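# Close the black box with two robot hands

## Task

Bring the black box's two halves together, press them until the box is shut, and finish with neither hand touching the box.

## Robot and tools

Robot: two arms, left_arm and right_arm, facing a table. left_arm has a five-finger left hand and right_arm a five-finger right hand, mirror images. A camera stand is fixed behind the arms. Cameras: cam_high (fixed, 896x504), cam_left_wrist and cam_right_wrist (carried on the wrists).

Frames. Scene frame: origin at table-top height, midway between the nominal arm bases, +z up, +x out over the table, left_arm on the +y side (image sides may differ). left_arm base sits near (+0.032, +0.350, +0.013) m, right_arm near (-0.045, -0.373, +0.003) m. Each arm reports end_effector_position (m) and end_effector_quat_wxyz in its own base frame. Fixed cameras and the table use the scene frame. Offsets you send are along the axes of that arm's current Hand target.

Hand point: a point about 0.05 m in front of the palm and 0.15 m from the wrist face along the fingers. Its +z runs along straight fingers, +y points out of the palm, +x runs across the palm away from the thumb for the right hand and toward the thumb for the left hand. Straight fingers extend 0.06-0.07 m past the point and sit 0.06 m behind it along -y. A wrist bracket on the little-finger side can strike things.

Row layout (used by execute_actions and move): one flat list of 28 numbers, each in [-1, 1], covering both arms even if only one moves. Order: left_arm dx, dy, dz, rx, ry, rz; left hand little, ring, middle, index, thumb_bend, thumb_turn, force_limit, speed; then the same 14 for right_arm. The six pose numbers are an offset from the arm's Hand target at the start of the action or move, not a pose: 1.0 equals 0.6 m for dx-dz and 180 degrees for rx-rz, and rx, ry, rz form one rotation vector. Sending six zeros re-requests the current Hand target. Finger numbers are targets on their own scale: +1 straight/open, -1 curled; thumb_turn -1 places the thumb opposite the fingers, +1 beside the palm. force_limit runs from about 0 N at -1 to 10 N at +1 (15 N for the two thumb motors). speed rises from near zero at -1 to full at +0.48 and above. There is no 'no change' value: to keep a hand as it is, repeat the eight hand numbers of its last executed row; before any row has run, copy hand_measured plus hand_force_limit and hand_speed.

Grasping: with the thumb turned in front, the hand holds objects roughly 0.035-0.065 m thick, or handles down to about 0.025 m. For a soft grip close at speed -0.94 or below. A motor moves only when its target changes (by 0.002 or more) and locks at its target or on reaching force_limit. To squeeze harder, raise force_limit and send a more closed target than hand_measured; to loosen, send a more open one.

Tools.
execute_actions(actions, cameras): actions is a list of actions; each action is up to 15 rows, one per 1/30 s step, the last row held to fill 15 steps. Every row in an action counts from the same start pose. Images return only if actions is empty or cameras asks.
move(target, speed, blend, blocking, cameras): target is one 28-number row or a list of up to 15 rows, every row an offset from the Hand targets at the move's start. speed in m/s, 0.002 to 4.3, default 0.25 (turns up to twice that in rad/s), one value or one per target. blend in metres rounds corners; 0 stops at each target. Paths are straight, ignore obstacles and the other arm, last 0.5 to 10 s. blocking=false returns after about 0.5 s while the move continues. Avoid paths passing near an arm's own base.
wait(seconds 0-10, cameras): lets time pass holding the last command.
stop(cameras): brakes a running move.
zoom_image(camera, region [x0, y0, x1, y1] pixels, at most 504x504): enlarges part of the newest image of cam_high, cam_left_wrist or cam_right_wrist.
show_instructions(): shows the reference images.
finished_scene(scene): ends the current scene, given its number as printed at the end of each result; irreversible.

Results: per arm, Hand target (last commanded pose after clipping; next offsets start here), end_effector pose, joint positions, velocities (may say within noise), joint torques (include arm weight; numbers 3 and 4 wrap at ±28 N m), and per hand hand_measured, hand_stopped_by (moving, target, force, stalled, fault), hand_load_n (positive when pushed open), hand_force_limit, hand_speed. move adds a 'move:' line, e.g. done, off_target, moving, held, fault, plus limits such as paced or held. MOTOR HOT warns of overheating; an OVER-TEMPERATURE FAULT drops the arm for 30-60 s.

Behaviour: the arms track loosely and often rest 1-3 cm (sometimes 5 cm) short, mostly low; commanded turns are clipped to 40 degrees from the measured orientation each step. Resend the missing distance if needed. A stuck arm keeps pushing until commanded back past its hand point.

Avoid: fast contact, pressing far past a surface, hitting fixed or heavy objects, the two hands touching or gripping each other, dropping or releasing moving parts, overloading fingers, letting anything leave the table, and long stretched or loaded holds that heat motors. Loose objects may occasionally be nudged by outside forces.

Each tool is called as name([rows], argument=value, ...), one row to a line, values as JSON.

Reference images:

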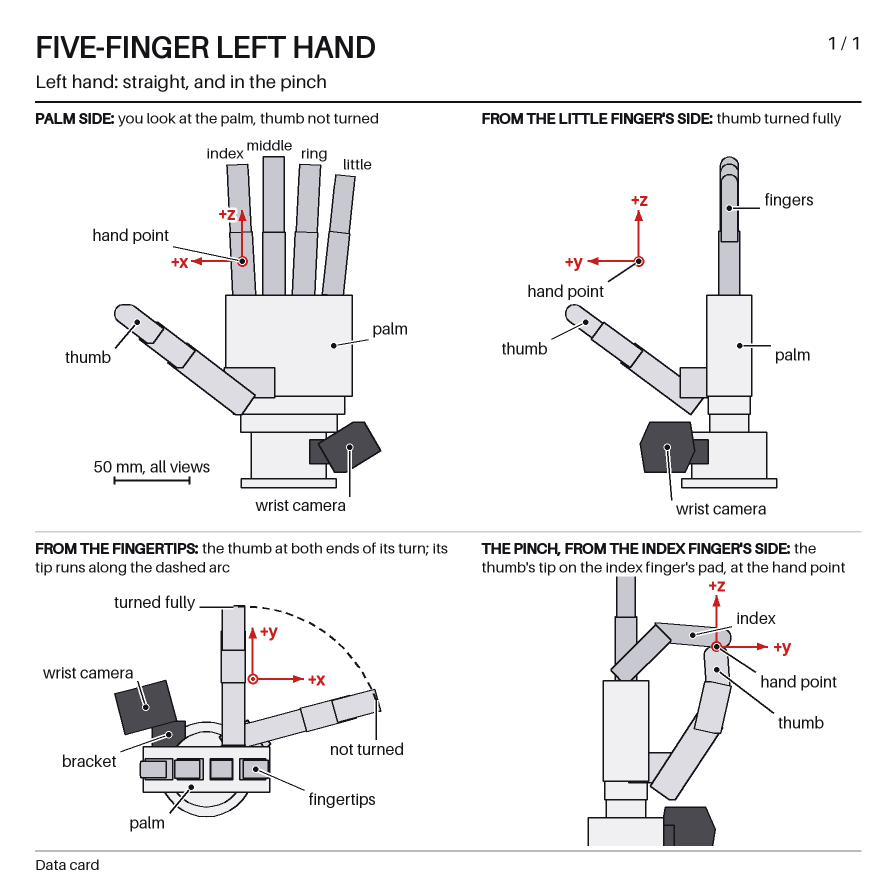

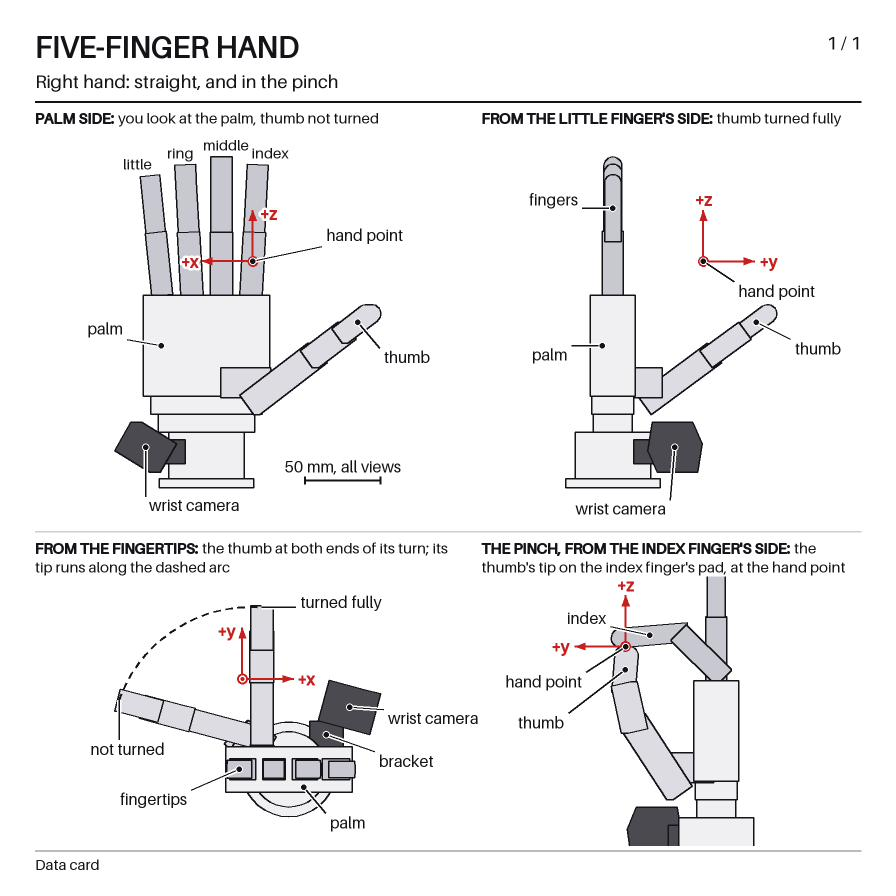

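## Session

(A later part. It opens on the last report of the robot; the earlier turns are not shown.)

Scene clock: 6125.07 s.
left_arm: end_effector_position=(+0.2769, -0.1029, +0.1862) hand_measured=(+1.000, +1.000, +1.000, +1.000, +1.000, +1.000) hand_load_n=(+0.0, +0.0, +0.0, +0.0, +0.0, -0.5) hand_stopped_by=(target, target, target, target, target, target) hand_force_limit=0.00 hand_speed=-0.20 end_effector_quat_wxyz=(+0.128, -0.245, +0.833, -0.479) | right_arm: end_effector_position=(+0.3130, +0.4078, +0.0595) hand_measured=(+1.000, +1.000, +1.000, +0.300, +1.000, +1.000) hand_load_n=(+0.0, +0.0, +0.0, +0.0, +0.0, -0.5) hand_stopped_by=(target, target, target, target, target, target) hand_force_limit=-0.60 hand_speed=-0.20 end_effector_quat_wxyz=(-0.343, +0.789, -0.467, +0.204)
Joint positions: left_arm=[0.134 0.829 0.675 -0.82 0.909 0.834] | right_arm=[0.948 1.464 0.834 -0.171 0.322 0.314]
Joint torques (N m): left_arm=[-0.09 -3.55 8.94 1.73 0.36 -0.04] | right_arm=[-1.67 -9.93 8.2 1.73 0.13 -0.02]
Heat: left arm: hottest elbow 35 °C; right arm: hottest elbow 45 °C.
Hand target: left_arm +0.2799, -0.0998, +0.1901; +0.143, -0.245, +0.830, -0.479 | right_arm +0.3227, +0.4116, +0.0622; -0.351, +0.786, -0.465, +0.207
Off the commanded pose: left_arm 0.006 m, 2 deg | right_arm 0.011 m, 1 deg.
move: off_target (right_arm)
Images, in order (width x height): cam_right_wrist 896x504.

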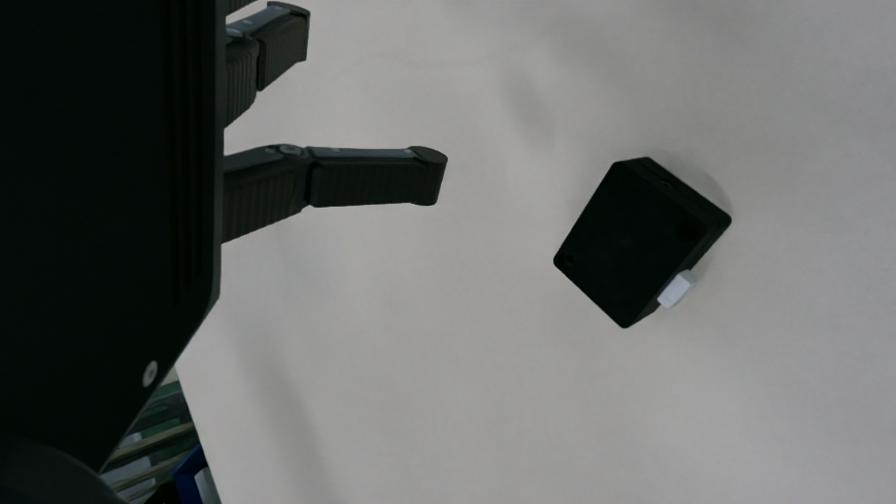

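move(target=[0,0,0,0,0,0,1,1,1,1,1,1,0,-0.2,0.0433,0.0210,0.0377,0,0,0,1,1,1,0.3,1,1,-0.6,-0.2], speed=0.12, cameras=["cam_right_wrist"])

Scene clock: 6190.33 s.
left_arm: end_effector_position=(+0.2769, -0.1029, +0.1862) hand_measured=(+1.000, +1.000, +1.000, +1.000, +1.000, +1.000) hand_load_n=(+0.0, +0.0, +0.0, +0.0, +0.0, +0.0) hand_stopped_by=(target, target, target, target, target, target) hand_force_limit=0.00 hand_speed=-0.20 end_effector_quat_wxyz=(+0.128, -0.245, +0.833, -0.479) | right_arm: end_effector_position=(+0.3346, +0.3920, +0.0397) hand_measured=(+1.000, +1.000, +1.000, +0.300, +1.000, +1.000) hand_load_n=(+0.0, +0.0, +0.0, +0.0, +0.0, -0.5) hand_stopped_by=(target, target, target, target, target, target) hand_force_limit=-0.60 hand_speed=-0.20 end_effector_quat_wxyz=(-0.348, +0.787, -0.467, +0.204)
Joint positions: left_arm=[0.134 0.829 0.675 -0.82 0.909 0.834] | right_arm=[0.882 1.501 0.802 -0.078 0.275 0.266]
Joint torques (N m): left_arm=[-0.44 -3.25 8.95 1.89 0.38 -0.05] | right_arm=[-1.9 -9.76 7.65 1.76 0.08 -0.05]
Heat: left arm: hottest elbow 35 °C; right arm: hottest elbow 45 °C.
Hand target: left_arm +0.2799, -0.0998, +0.1901; +0.143, -0.245, +0.830, -0.479 | right_arm +0.3425, +0.3929, +0.0377; -0.351, +0.786, -0.465, +0.207
Off the commanded pose: left_arm 0.006 m, 2 deg | right_arm 0.008 m, 1 deg.
move: done
Images, in order (width x height): cam_right_wrist 896x504.

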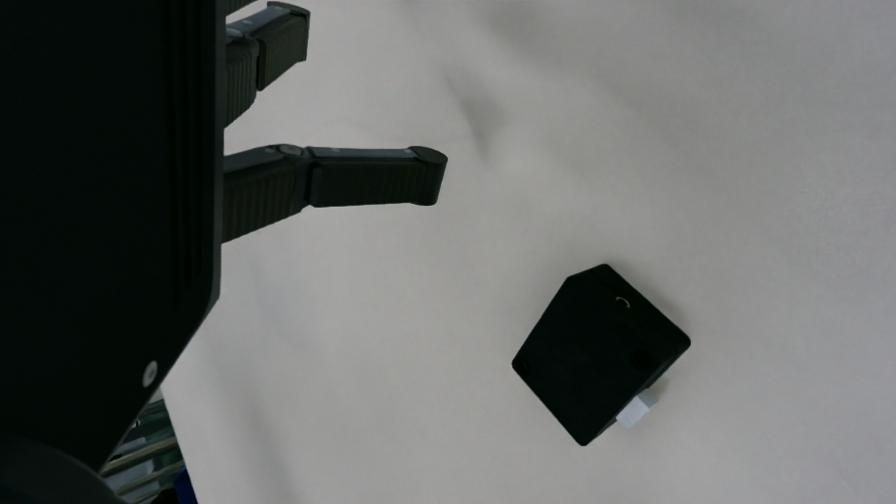

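zoom_image(camera="cam_right_wrist", region=[560, 255, 700, 375])

zoom_image(camera="cam_right_wrist", region=[560, 255, 630, 325])

zoom_image(camera="cam_right_wrist", region=[630, 300, 700, 370])

Scaled by 3.600 from the camera's 896x504 image, which has a finer 1280x720 frame.

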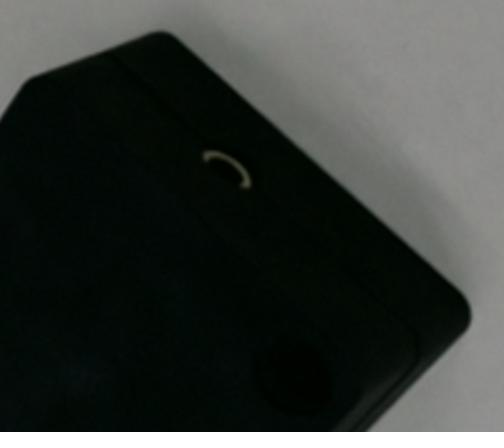

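Scaled by 7.200 from the camera's 896x504 image, which has a finer 1280x720 frame.

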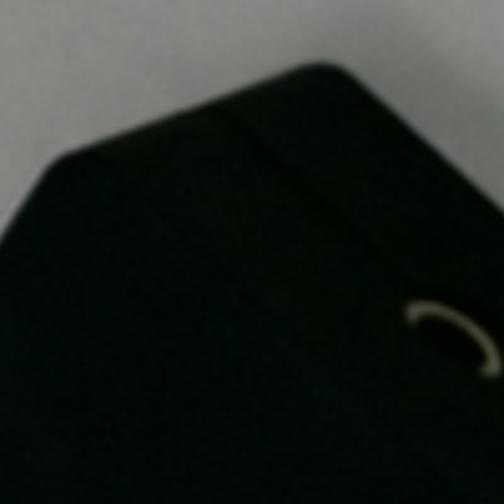

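Scaled by 7.200 from the camera's 896x504 image, which has a finer 1280x720 frame.

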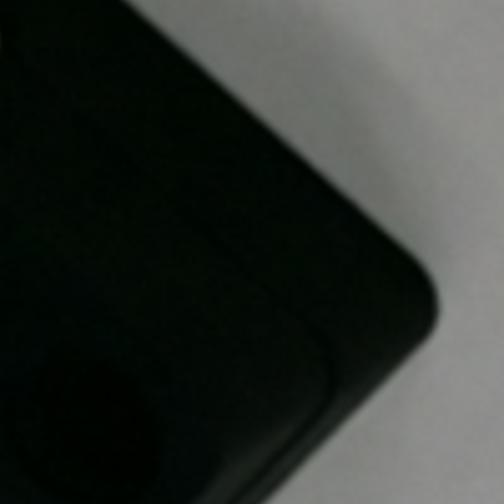

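move([
  [0,0,0,0,0,0,1,1,1,1,1,1,0,-0.2,0,-0.0991,-0.0892,0,0,0,1,1,1,1,1,1,-0.6,-0.2],
  [0,0,0,0,0,0,1,1,1,1,1,1,0,-0.2,-0.0575,-0.0378,-0.1821,-0.2667,0,0,1,1,1,1,1,-1,-0.6,-0.2],
], speed=0.2, cameras=["cam_right_wrist"])

zoom_image(camera="cam_right_wrist", region=[220, 0, 420, 200])

Scene clock: 6292.07 s.
left_arm: end_effector_position=(+0.2769, -0.1029, +0.1862) hand_measured=(+1.000, +1.000, +1.000, +1.000, +1.000, +1.000) hand_load_n=(+0.0, -0.5, +0.0, +0.0, +0.0, -0.5) hand_stopped_by=(target, target, target, target, target, target) hand_force_limit=0.00 hand_speed=-0.20 end_effector_quat_wxyz=(+0.128, -0.245, +0.833, -0.479) | right_arm: end_effector_position=(+0.2523, +0.3817, +0.1195) hand_measured=(+1.000, +1.000, +1.000, +1.000, +1.000, -1.000) hand_load_n=(+0.0, +0.0, +0.0, +0.0, +0.0, +0.0) hand_stopped_by=(target, target, target, target, target, target) hand_force_limit=-0.60 hand_speed=-0.20 end_effector_quat_wxyz=(+0.009, +0.868, -0.496, +0.000)
Joint positions: left_arm=[0.134 0.829 0.675 -0.82 0.909 0.834] | right_arm=[0.881 1.705 1.414 -1.297 0.004 0.349]
Joint torques (N m): left_arm=[-0.15 -2.9 8.9 1.78 0.38 -0.08] | right_arm=[-1.85 -13.27 10.97 -0.61 -0.09 0.21]
Heat: left arm: hottest elbow 35 °C; right arm: hottest elbow 44 °C.
Hand target: left_arm +0.2799, -0.0998, +0.1901; +0.143, -0.245, +0.830, -0.479 | right_arm +0.2680, +0.3911, +0.1276; -0.001, +0.861, -0.509, +0.000
Off the commanded pose: left_arm 0.006 m, 2 deg | right_arm 0.020 m, 2 deg.
move: off_target (right_arm); target 2's new numbers were sent with right_arm's hand 0.020 m and 2 deg from that target
Images, in order (width x height): cam_right_wrist 896x504.

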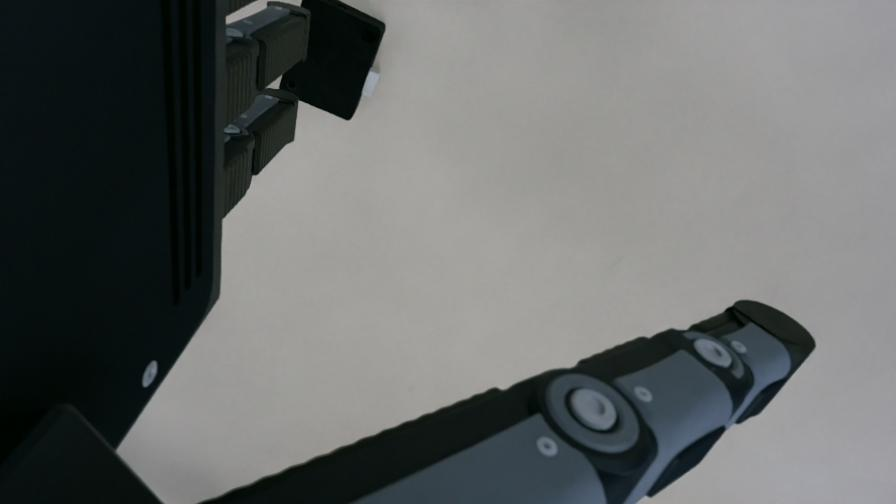

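Scaled by 2.520 from the camera's 896x504 image, which has a finer 1280x720 frame.

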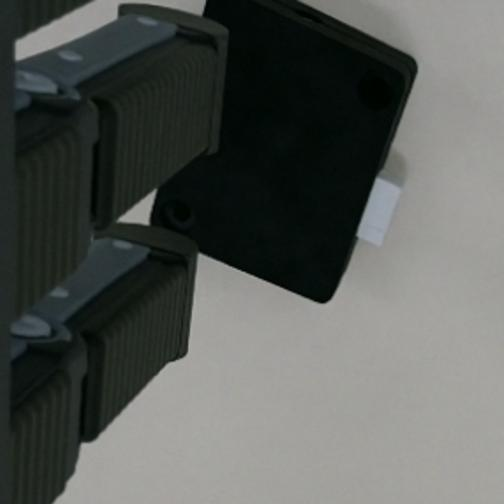

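execute_actions(actions=[], cameras=["all"])

Scene clock: 6314.93 s.
left_arm: end_effector_position=(+0.2769, -0.1029, +0.1862) hand_measured=(+1.000, +1.000, +1.000, +1.000, +1.000, +1.000) hand_load_n=(+0.0, +0.0, +0.0, +0.0, +0.0, -0.5) hand_stopped_by=(target, target, target, target, target, target) hand_force_limit=0.00 hand_speed=-0.20 end_effector_quat_wxyz=(+0.128, -0.245, +0.833, -0.479) | right_arm: end_effector_position=(+0.2523, +0.3817, +0.1195) hand_measured=(+1.000, +1.000, +1.000, +1.000, +1.000, -1.000) hand_load_n=(+0.0, +0.0, +0.0, +0.0, -0.5, +0.0) hand_stopped_by=(target, target, target, target, target, target) hand_force_limit=-0.60 hand_speed=-0.20 end_effector_quat_wxyz=(+0.009, +0.868, -0.496, +0.000)
Joint positions: left_arm=[0.134 0.829 0.675 -0.82 0.909 0.834] | right_arm=[0.881 1.705 1.414 -1.297 0.004 0.349]
Joint velocities: within noise
Joint torques (N m): left_arm=[0.09 -3.14 8.96 1.63 0.36 -0.04] | right_arm=[-2.02 -13.63 11.02 -0.61 -0.07 0.2]
Heat: left arm: hottest elbow 35 °C; right arm: hottest elbow 45 °C.
Hand target: left_arm +0.2799, -0.0998, +0.1901; +0.143, -0.245, +0.830, -0.479 | right_arm +0.2680, +0.3911, +0.1276; -0.001, +0.861, -0.509, +0.000
Off the commanded pose: left_arm 0.006 m, 2 deg | right_arm 0.020 m, 2 deg.

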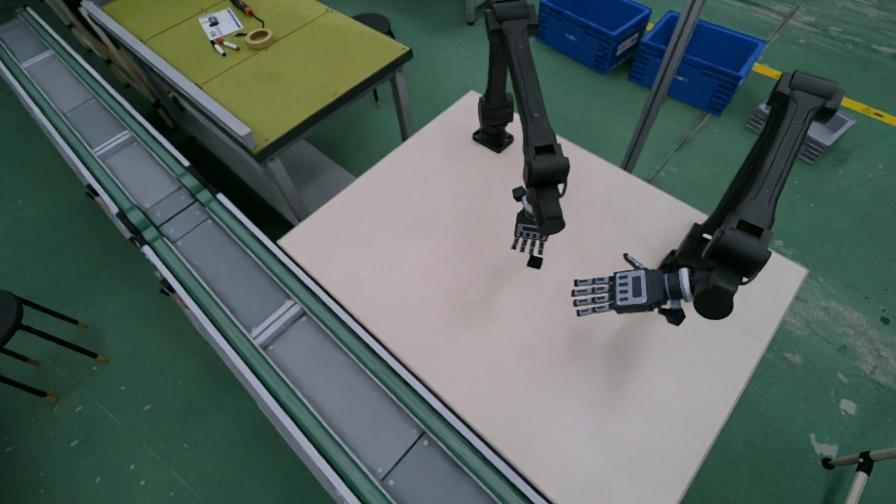

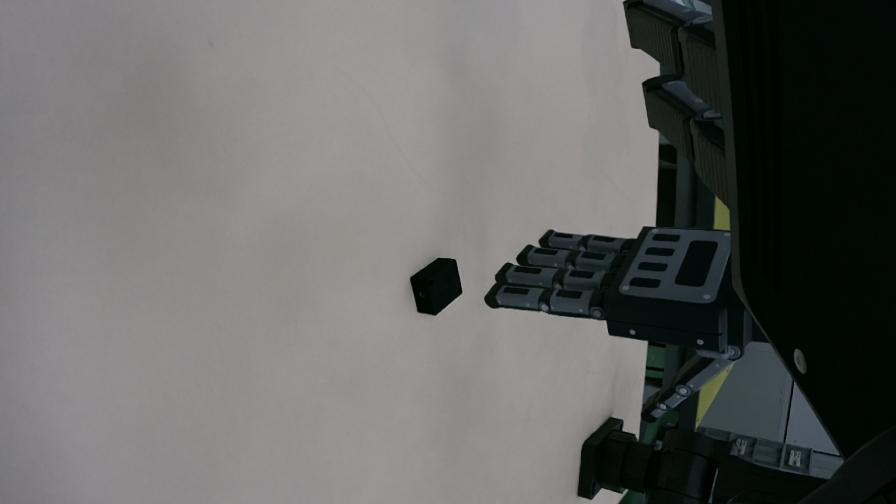

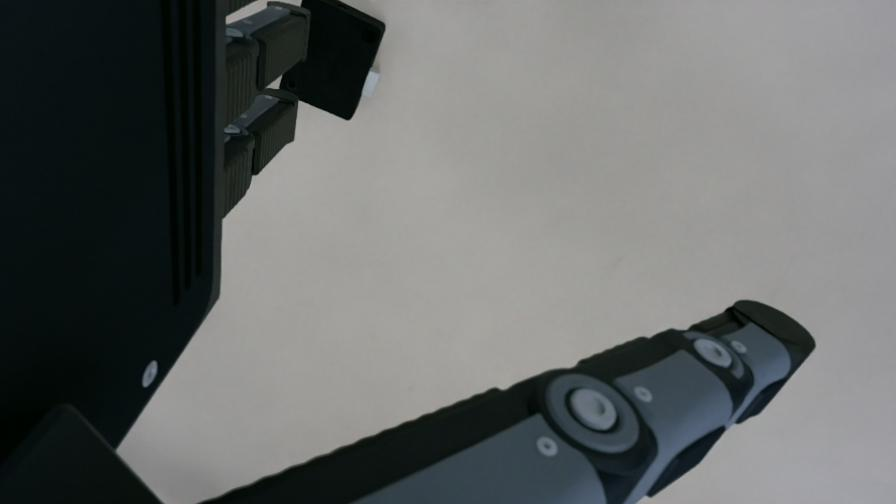

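zoom_image(camera="cam_left_wrist", region=[395, 240, 475, 330])

zoom_image(camera="cam_right_wrist", region=[260, 0, 420, 130])

Scaled by 5.600 from the camera's 896x504 image, which has a finer 1280x720 frame.

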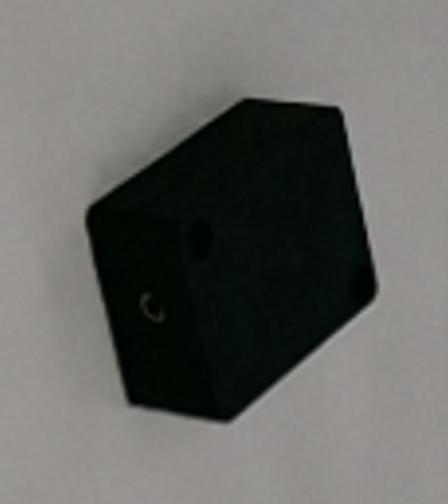

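Scaled by 3.150 from the camera's 896x504 image, which has a finer 1280x720 frame.

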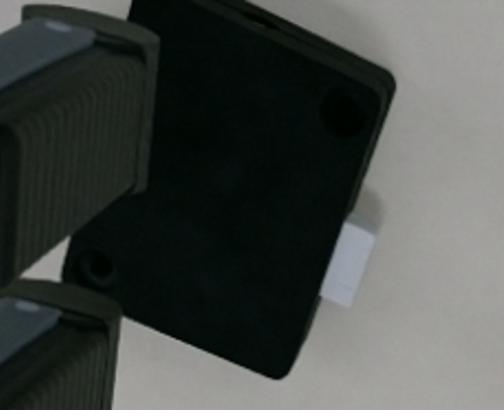

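move([
  [0,0,0,0,0,0,1,1,1,1,1,1,0,-0.2,0.0055,-0.005,-0.033,0,0,0,1,1,1,1,1,-1,-0.6,-0.2],
  [0,0,0,0,0,0,1,1,1,1,1,1,0,-0.2,0.0055,0.0272,0.0560,0,0,0,1,1,1,1,1,-1,-0.6,-0.2],
], speed=0.08, cameras=["cam_right_wrist"])

Scene clock: 6345.73 s.
left_arm: end_effector_position=(+0.2769, -0.1029, +0.1862) hand_measured=(+1.000, +1.000, +1.000, +1.000, +1.000, +1.000) hand_load_n=(+0.0, +0.0, +0.0, +0.0, +0.0, +0.0) hand_stopped_by=(target, target, target, target, target, target) hand_force_limit=0.00 hand_speed=-0.20 end_effector_quat_wxyz=(+0.128, -0.245, +0.833, -0.479) | right_arm: end_effector_position=(+0.2521, +0.3753, +0.0958) hand_measured=(+1.000, +1.000, +1.000, +1.000, +1.000, -1.000) hand_load_n=(+0.0, +0.0, +0.0, +0.0, +0.0, +0.0) hand_stopped_by=(target, target, target, target, target, target) hand_force_limit=-0.60 hand_speed=-0.20 end_effector_quat_wxyz=(+0.005, +0.864, -0.503, +0.001)
Joint positions: left_arm=[0.134 0.829 0.675 -0.82 0.909 0.834] | right_arm=[0.872 1.705 1.349 -1.225 0.004 0.354]
Joint torques (N m): left_arm=[-0.09 -2.78 8.94 1.8 0.38 -0.06] | right_arm=[-0.67 -14.33 7.61 0.27 -0.07 0.23]
Heat: left arm: hottest elbow 35 °C; right arm: hottest elbow 47 °C.
Hand target: left_arm +0.2799, -0.0998, +0.1901; +0.143, -0.245, +0.830, -0.479 | right_arm +0.2553, +0.3804, +0.0940; -0.001, +0.861, -0.509, +0.000
Off the commanded pose: left_arm 0.006 m, 2 deg | right_arm 0.006 m, 1 deg.
move: done
Images, in order (width x height): cam_right_wrist 896x504.

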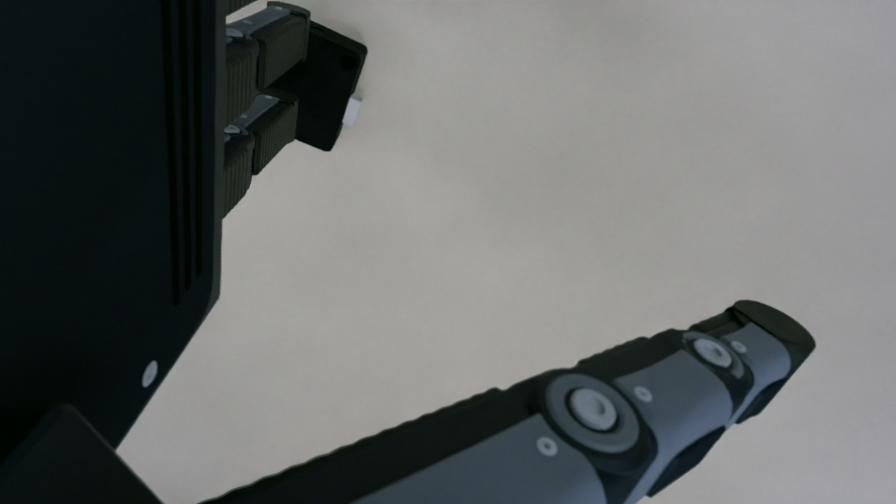

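move([
  [0,0,0,0,0,0,1,1,1,1,1,1,0,-0.2,0,0.005,0.035,0,0,0,1,1,1,1,1,-1,-0.6,-0.2],
  [0,0,0,0,0,0,1,1,1,1,1,1,0,-0.2,0,0.005,0.098,0,0,0,1,1,1,1,1,-1,-0.6,-0.2],
], speed=0.04, cameras=["cam_right_wrist", "cam_left_wrist"])

Scene clock: 6366.43 s.
left_arm: end_effector_position=(+0.2769, -0.1029, +0.1862) hand_measured=(+1.000, +1.000, +1.000, +1.000, +1.000, +1.000) hand_load_n=(+0.0, +0.0, -0.5, +0.0, +0.0, +0.0) hand_stopped_by=(target, target, target, target, target, target) hand_force_limit=0.00 hand_speed=-0.20 end_effector_quat_wxyz=(+0.128, -0.245, +0.833, -0.479) | right_arm: end_effector_position=(+0.2615, +0.3872, +0.0731) hand_measured=(+1.000, +1.000, +1.000, +1.000, +1.000, -1.000) hand_load_n=(+0.0, +0.0, -0.5, +0.0, +0.0, +0.0) hand_stopped_by=(target, target, target, target, target, target) hand_force_limit=-0.60 hand_speed=-0.20 end_effector_quat_wxyz=(-0.037, +0.863, -0.503, +0.007)
Joint positions: left_arm=[0.134 0.829 0.675 -0.82 0.909 0.834] | right_arm=[0.872 1.705 1.294 -1.085 0.002 0.356]
Joint torques (N m): left_arm=[-0.09 -2.9 9.02 1.83 0.35 -0.05] | right_arm=[-0.67 -9.82 4.77 0.51 0.06 0.22]
Heat: left arm: hottest elbow 35 °C; right arm: hottest elbow 47 °C.
Hand target: left_arm +0.2799, -0.0998, +0.1901; +0.143, -0.245, +0.830, -0.479 | right_arm +0.2527, +0.3790, +0.0352; -0.001, +0.861, -0.509, +0.000
Off the commanded pose: left_arm 0.006 m, 2 deg | right_arm 0.040 m, 4 deg.
move: off_target (right_arm)
Images, in order (width x height): cam_left_wrist 896x504, cam_right_wrist 896x504.

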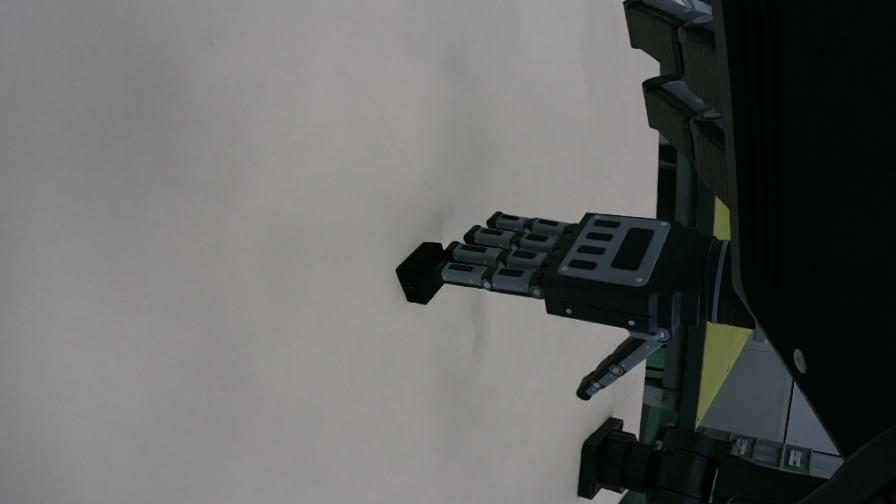

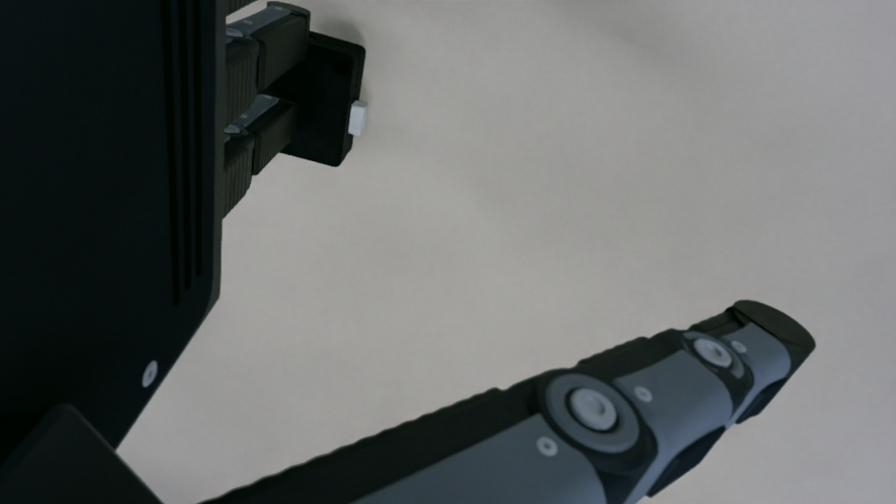

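zoom_image(camera="cam_right_wrist", region=[240, 0, 420, 180])

zoom_image(camera="cam_left_wrist", region=[380, 225, 480, 325])

Scaled by 2.800 from the camera's 896x504 image, which has a finer 1280x720 frame.

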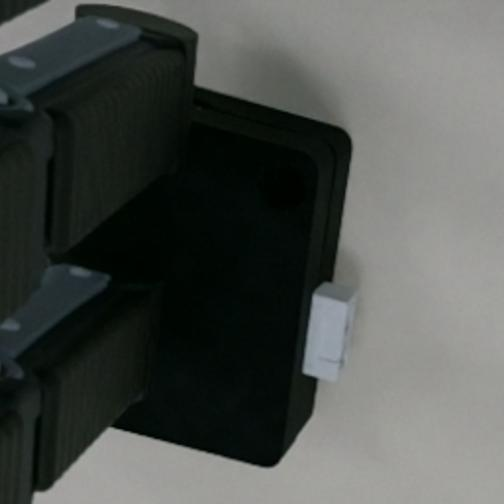

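Scaled by 5.040 from the camera's 896x504 image, which has a finer 1280x720 frame.

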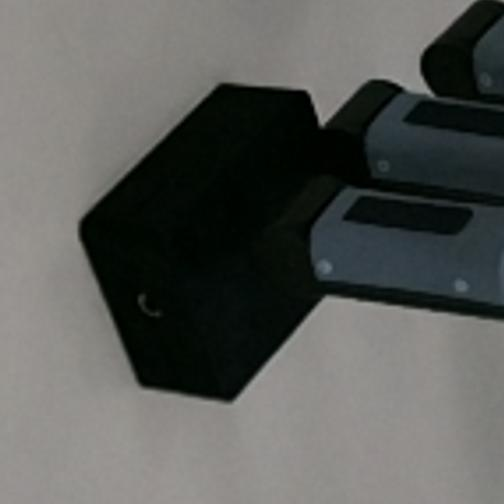

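move(target=[0,0,0,0,0,0,1,1,1,1,1,1,0,-0.2,0,0,0.035,0,0,0,1,1,1,1,1,-1,-0.6,-0.2], speed=0.04, cameras=["cam_right_wrist", "cam_left_wrist"])

zoom_image(camera="cam_right_wrist", region=[240, 0, 420, 180])

zoom_image(camera="cam_left_wrist", region=[380, 225, 480, 325])

Scene clock: 6381.87 s.
left_arm: end_effector_position=(+0.2769, -0.1029, +0.1862) hand_measured=(+1.000, +1.000, +1.000, +1.000, +1.000, +1.000) hand_load_n=(+0.0, +0.0, +0.0, +0.0, +0.0, +0.0) hand_stopped_by=(target, target, target, target, target, target) hand_force_limit=0.00 hand_speed=-0.20 end_effector_quat_wxyz=(+0.128, -0.245, +0.833, -0.479) | right_arm: end_effector_position=(+0.2665, +0.3932, +0.0698) hand_measured=(+1.000, +1.000, +1.000, +1.000, +1.000, -1.000) hand_load_n=(+0.0, +0.0, +0.0, +0.0, +0.0, +0.0) hand_stopped_by=(target, target, target, target, target, target) hand_force_limit=-0.60 hand_speed=-0.20 end_effector_quat_wxyz=(-0.058, +0.862, -0.503, +0.011)
Joint positions: left_arm=[0.134 0.829 0.675 -0.82 0.909 0.834] | right_arm=[0.872 1.699 1.279 -1.033 0.001 0.356]
Joint torques (N m): left_arm=[0.09 -3.66 8.99 1.78 0.38 -0.08] | right_arm=[-0.5 -7.82 3.96 0.46 0.06 0.25]
Heat: left arm: hottest elbow 35 °C; right arm: hottest elbow 44 °C.
Hand target: left_arm +0.2799, -0.0998, +0.1901; +0.143, -0.245, +0.830, -0.479 | right_arm +0.2528, +0.3791, +0.0142; -0.001, +0.861, -0.509, +0.000
Off the commanded pose: left_arm 0.006 m, 2 deg | right_arm 0.059 m, 7 deg.
move: off_target (right_arm)
Images, in order (width x height): cam_left_wrist 896x504, cam_right_wrist 896x504.

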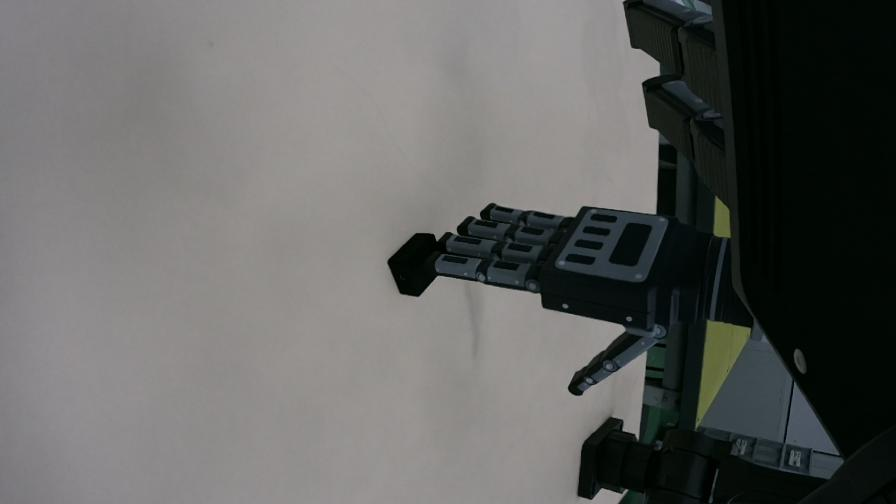

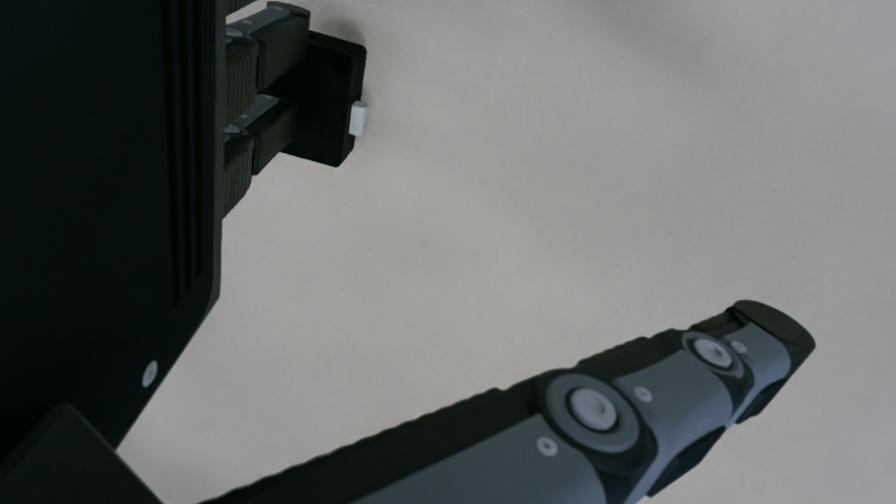

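Scaled by 2.800 from the camera's 896x504 image, which has a finer 1280x720 frame.

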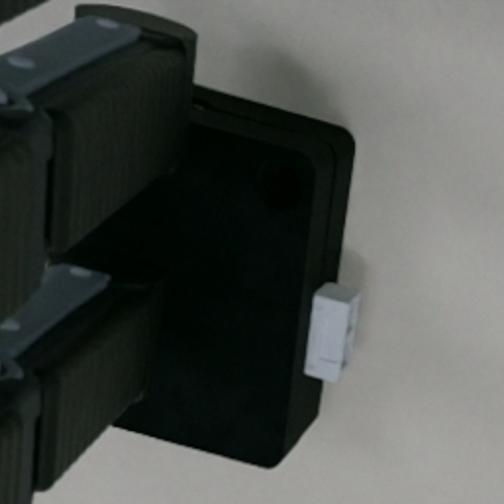

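Scaled by 5.040 from the camera's 896x504 image, which has a finer 1280x720 frame.

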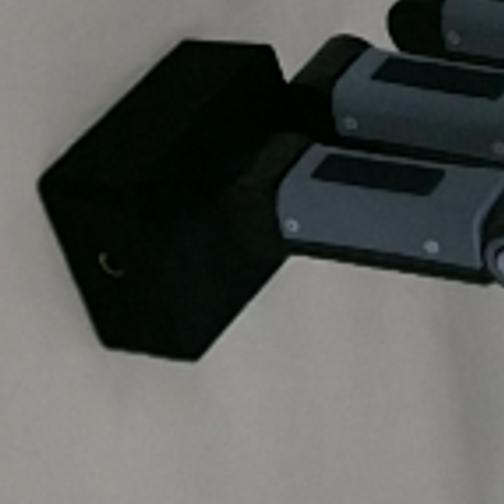

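move([
  [0,0,0,0,0,0,1,1,1,1,1,1,0,-0.2,-0.003,-0.008,-0.07,0,0,0,1,1,1,1,1,-1,-0.6,-0.2],
  [0,0,0,0,0,0,1,1,1,1,1,1,0,-0.2,-0.003,-0.012,-0.16,0,0,0,1,1,1,1,1,-1,-0.6,-0.2],
], speed=0.08, cameras=["cam_right_wrist", "cam_left_wrist"])

zoom_image(camera="cam_right_wrist", region=[240, 0, 420, 180])

zoom_image(camera="cam_left_wrist", region=[370, 205, 480, 315])

Scene clock: 6396.03 s.
left_arm: end_effector_position=(+0.2769, -0.1029, +0.1862) hand_measured=(+1.000, +1.000, +1.000, +1.000, +1.000, +1.000) hand_load_n=(+0.0, +0.0, -0.5, +0.0, +0.0, +0.0) hand_stopped_by=(target, target, target, target, target, target) hand_force_limit=0.00 hand_speed=-0.20 end_effector_quat_wxyz=(+0.128, -0.245, +0.833, -0.479) | right_arm: end_effector_position=(+0.2475, +0.3713, +0.0973) hand_measured=(+1.000, +1.000, +1.000, +1.000, +1.000, -1.000) hand_load_n=(-0.5, +0.0, +0.0, +0.0, +0.0, +0.0) hand_stopped_by=(target, target, target, target, target, target) hand_force_limit=-0.60 hand_speed=-0.20 end_effector_quat_wxyz=(+0.014, +0.863, -0.504, -0.003)
Joint positions: left_arm=[0.134 0.829 0.675 -0.82 0.909 0.834] | right_arm=[0.872 1.702 1.346 -1.244 0 0.359]
Joint torques (N m): left_arm=[-0.15 -3.02 8.9 1.78 0.37 -0.06] | right_arm=[-0.15 -14.1 10.76 -0.76 0.07 0.18]
Heat: left arm: hottest elbow 35 °C; right arm: hottest elbow 43 °C.
Hand target: left_arm +0.2799, -0.0998, +0.1901; +0.143, -0.245, +0.830, -0.479 | right_arm +0.2581, +0.3841, +0.1102; -0.001, +0.861, -0.509, +0.000
Off the commanded pose: left_arm 0.006 m, 2 deg | right_arm 0.021 m, 2 deg.
move: off_target (right_arm)
Images, in order (width x height): cam_left_wrist 896x504, cam_right_wrist 896x504.

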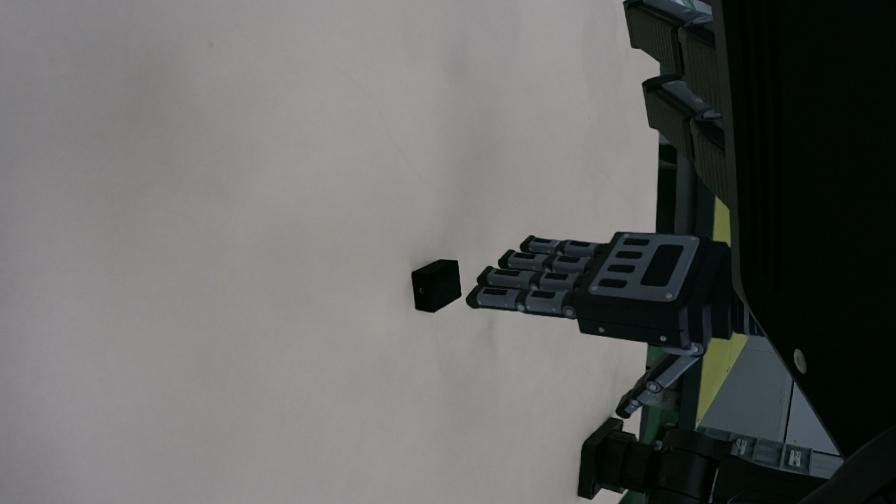

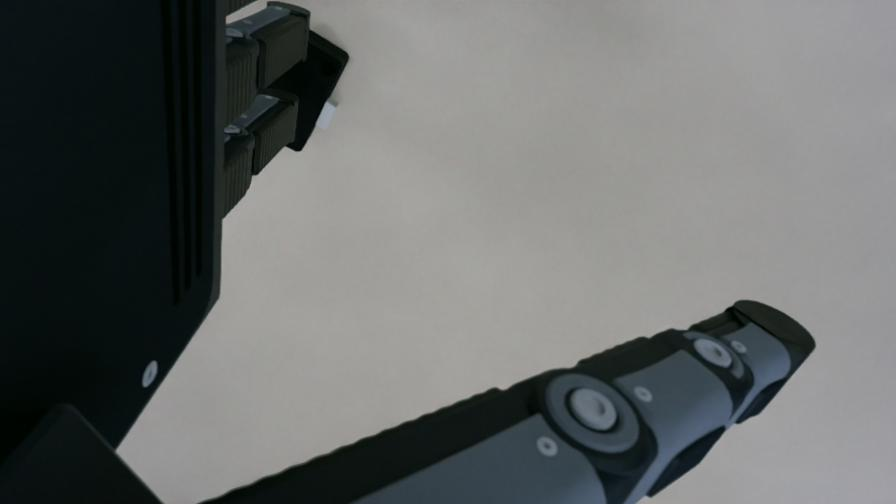

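Scaled by 2.800 from the camera's 896x504 image, which has a finer 1280x720 frame.

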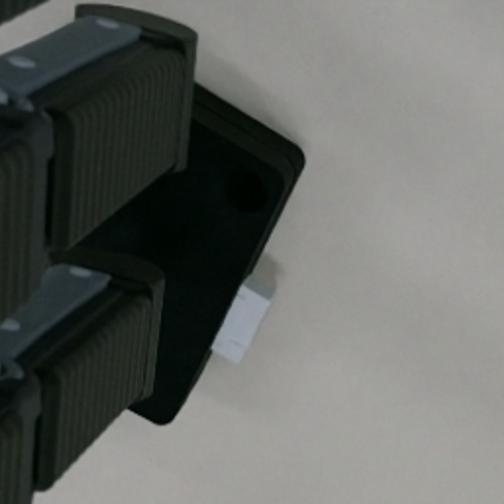

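Scaled by 4.582 from the camera's 896x504 image, which has a finer 1280x720 frame.

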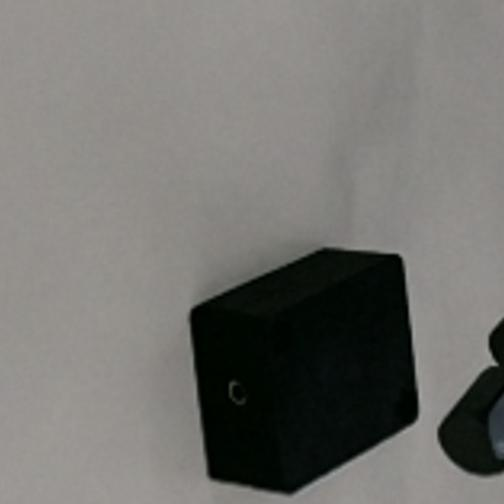

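move(target=[0,0,0,0,0,0,1,1,1,1,1,1,0,-0.2,0,0.03,-0.15,0,0,0,1,1,1,1,1,-1,-0.6,-0.2], speed=0.12, cameras=["cam_right_wrist", "cam_left_wrist"])

zoom_image(camera="cam_right_wrist", region=[240, 0, 420, 180])

zoom_image(camera="cam_left_wrist", region=[400, 245, 475, 320])

Scene clock: 6406.20 s.
left_arm: end_effector_position=(+0.2769, -0.1029, +0.1862) hand_measured=(+1.000, +1.000, +1.000, +1.000, +1.000, +1.000) hand_load_n=(+0.0, +0.0, +0.0, +0.0, +0.0, +0.0) hand_stopped_by=(target, target, target, target, target, target) hand_force_limit=0.00 hand_speed=-0.20 end_effector_quat_wxyz=(+0.128, -0.245, +0.833, -0.479) | right_arm: end_effector_position=(+0.2362, +0.3637, +0.1759) hand_measured=(+1.000, +1.000, +1.000, +1.000, +1.000, -1.000) hand_load_n=(+0.0, +0.0, +0.0, +0.0, +0.0, +0.0) hand_stopped_by=(target, target, target, target, target, target) hand_force_limit=-0.60 hand_speed=-0.20 end_effector_quat_wxyz=(+0.027, +0.863, -0.505, -0.004)
Joint positions: left_arm=[0.134 0.829 0.675 -0.82 0.909 0.834] | right_arm=[0.879 1.635 1.469 -1.46 0 0.368]
Joint torques (N m): left_arm=[-0.03 -2.73 8.84 1.77 0.39 -0.08] | right_arm=[-0.03 -15.15 11.11 -0.72 0.05 0.22]
Heat: left arm: hottest elbow 35 °C; right arm: hottest elbow 44 °C.
Hand target: left_arm +0.2799, -0.0998, +0.1901; +0.143, -0.245, +0.830, -0.479 | right_arm +0.2423, +0.3753, +0.2002; -0.001, +0.861, -0.509, +0.000
Off the commanded pose: left_arm 0.006 m, 2 deg | right_arm 0.028 m, 3 deg.
move: off_target (right_arm)
Images, in order (width x height): cam_left_wrist 896x504, cam_right_wrist 896x504.

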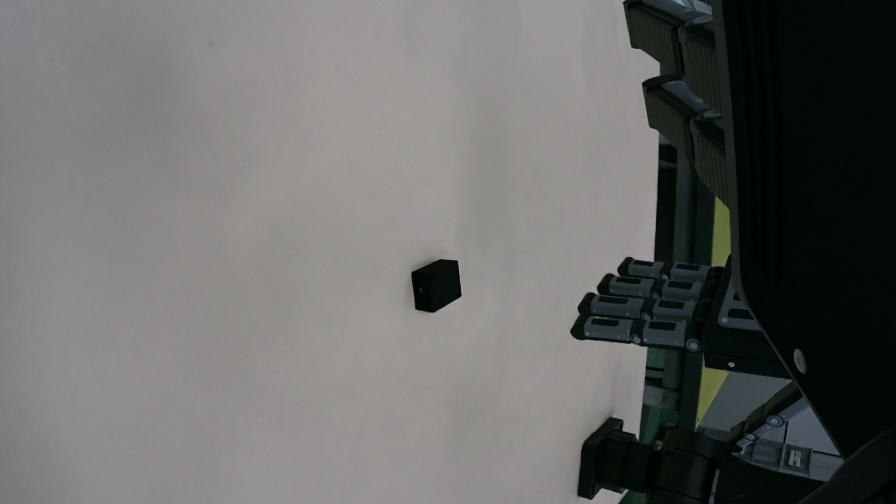

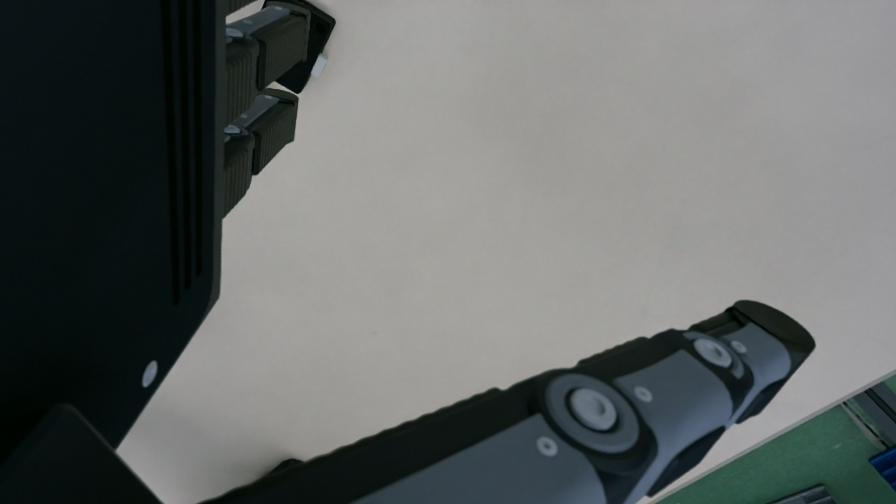

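Scaled by 2.800 from the camera's 896x504 image, which has a finer 1280x720 frame.

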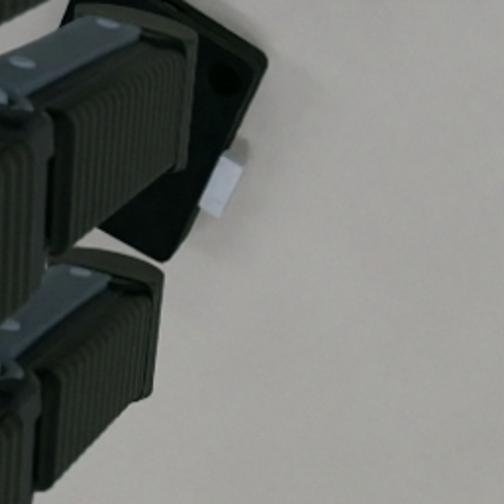

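Scaled by 6.720 from the camera's 896x504 image, which has a finer 1280x720 frame.

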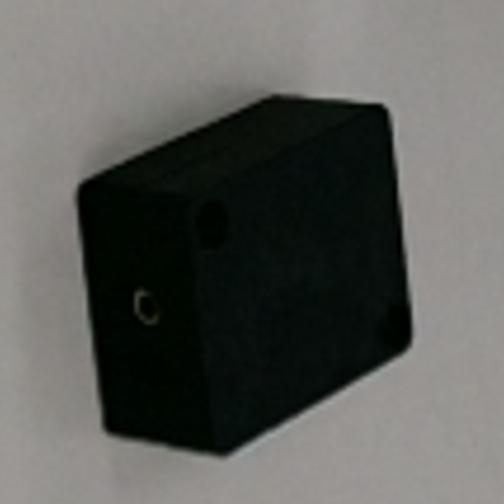

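finished_scene(scene=2)

The scene is finished: the task was done.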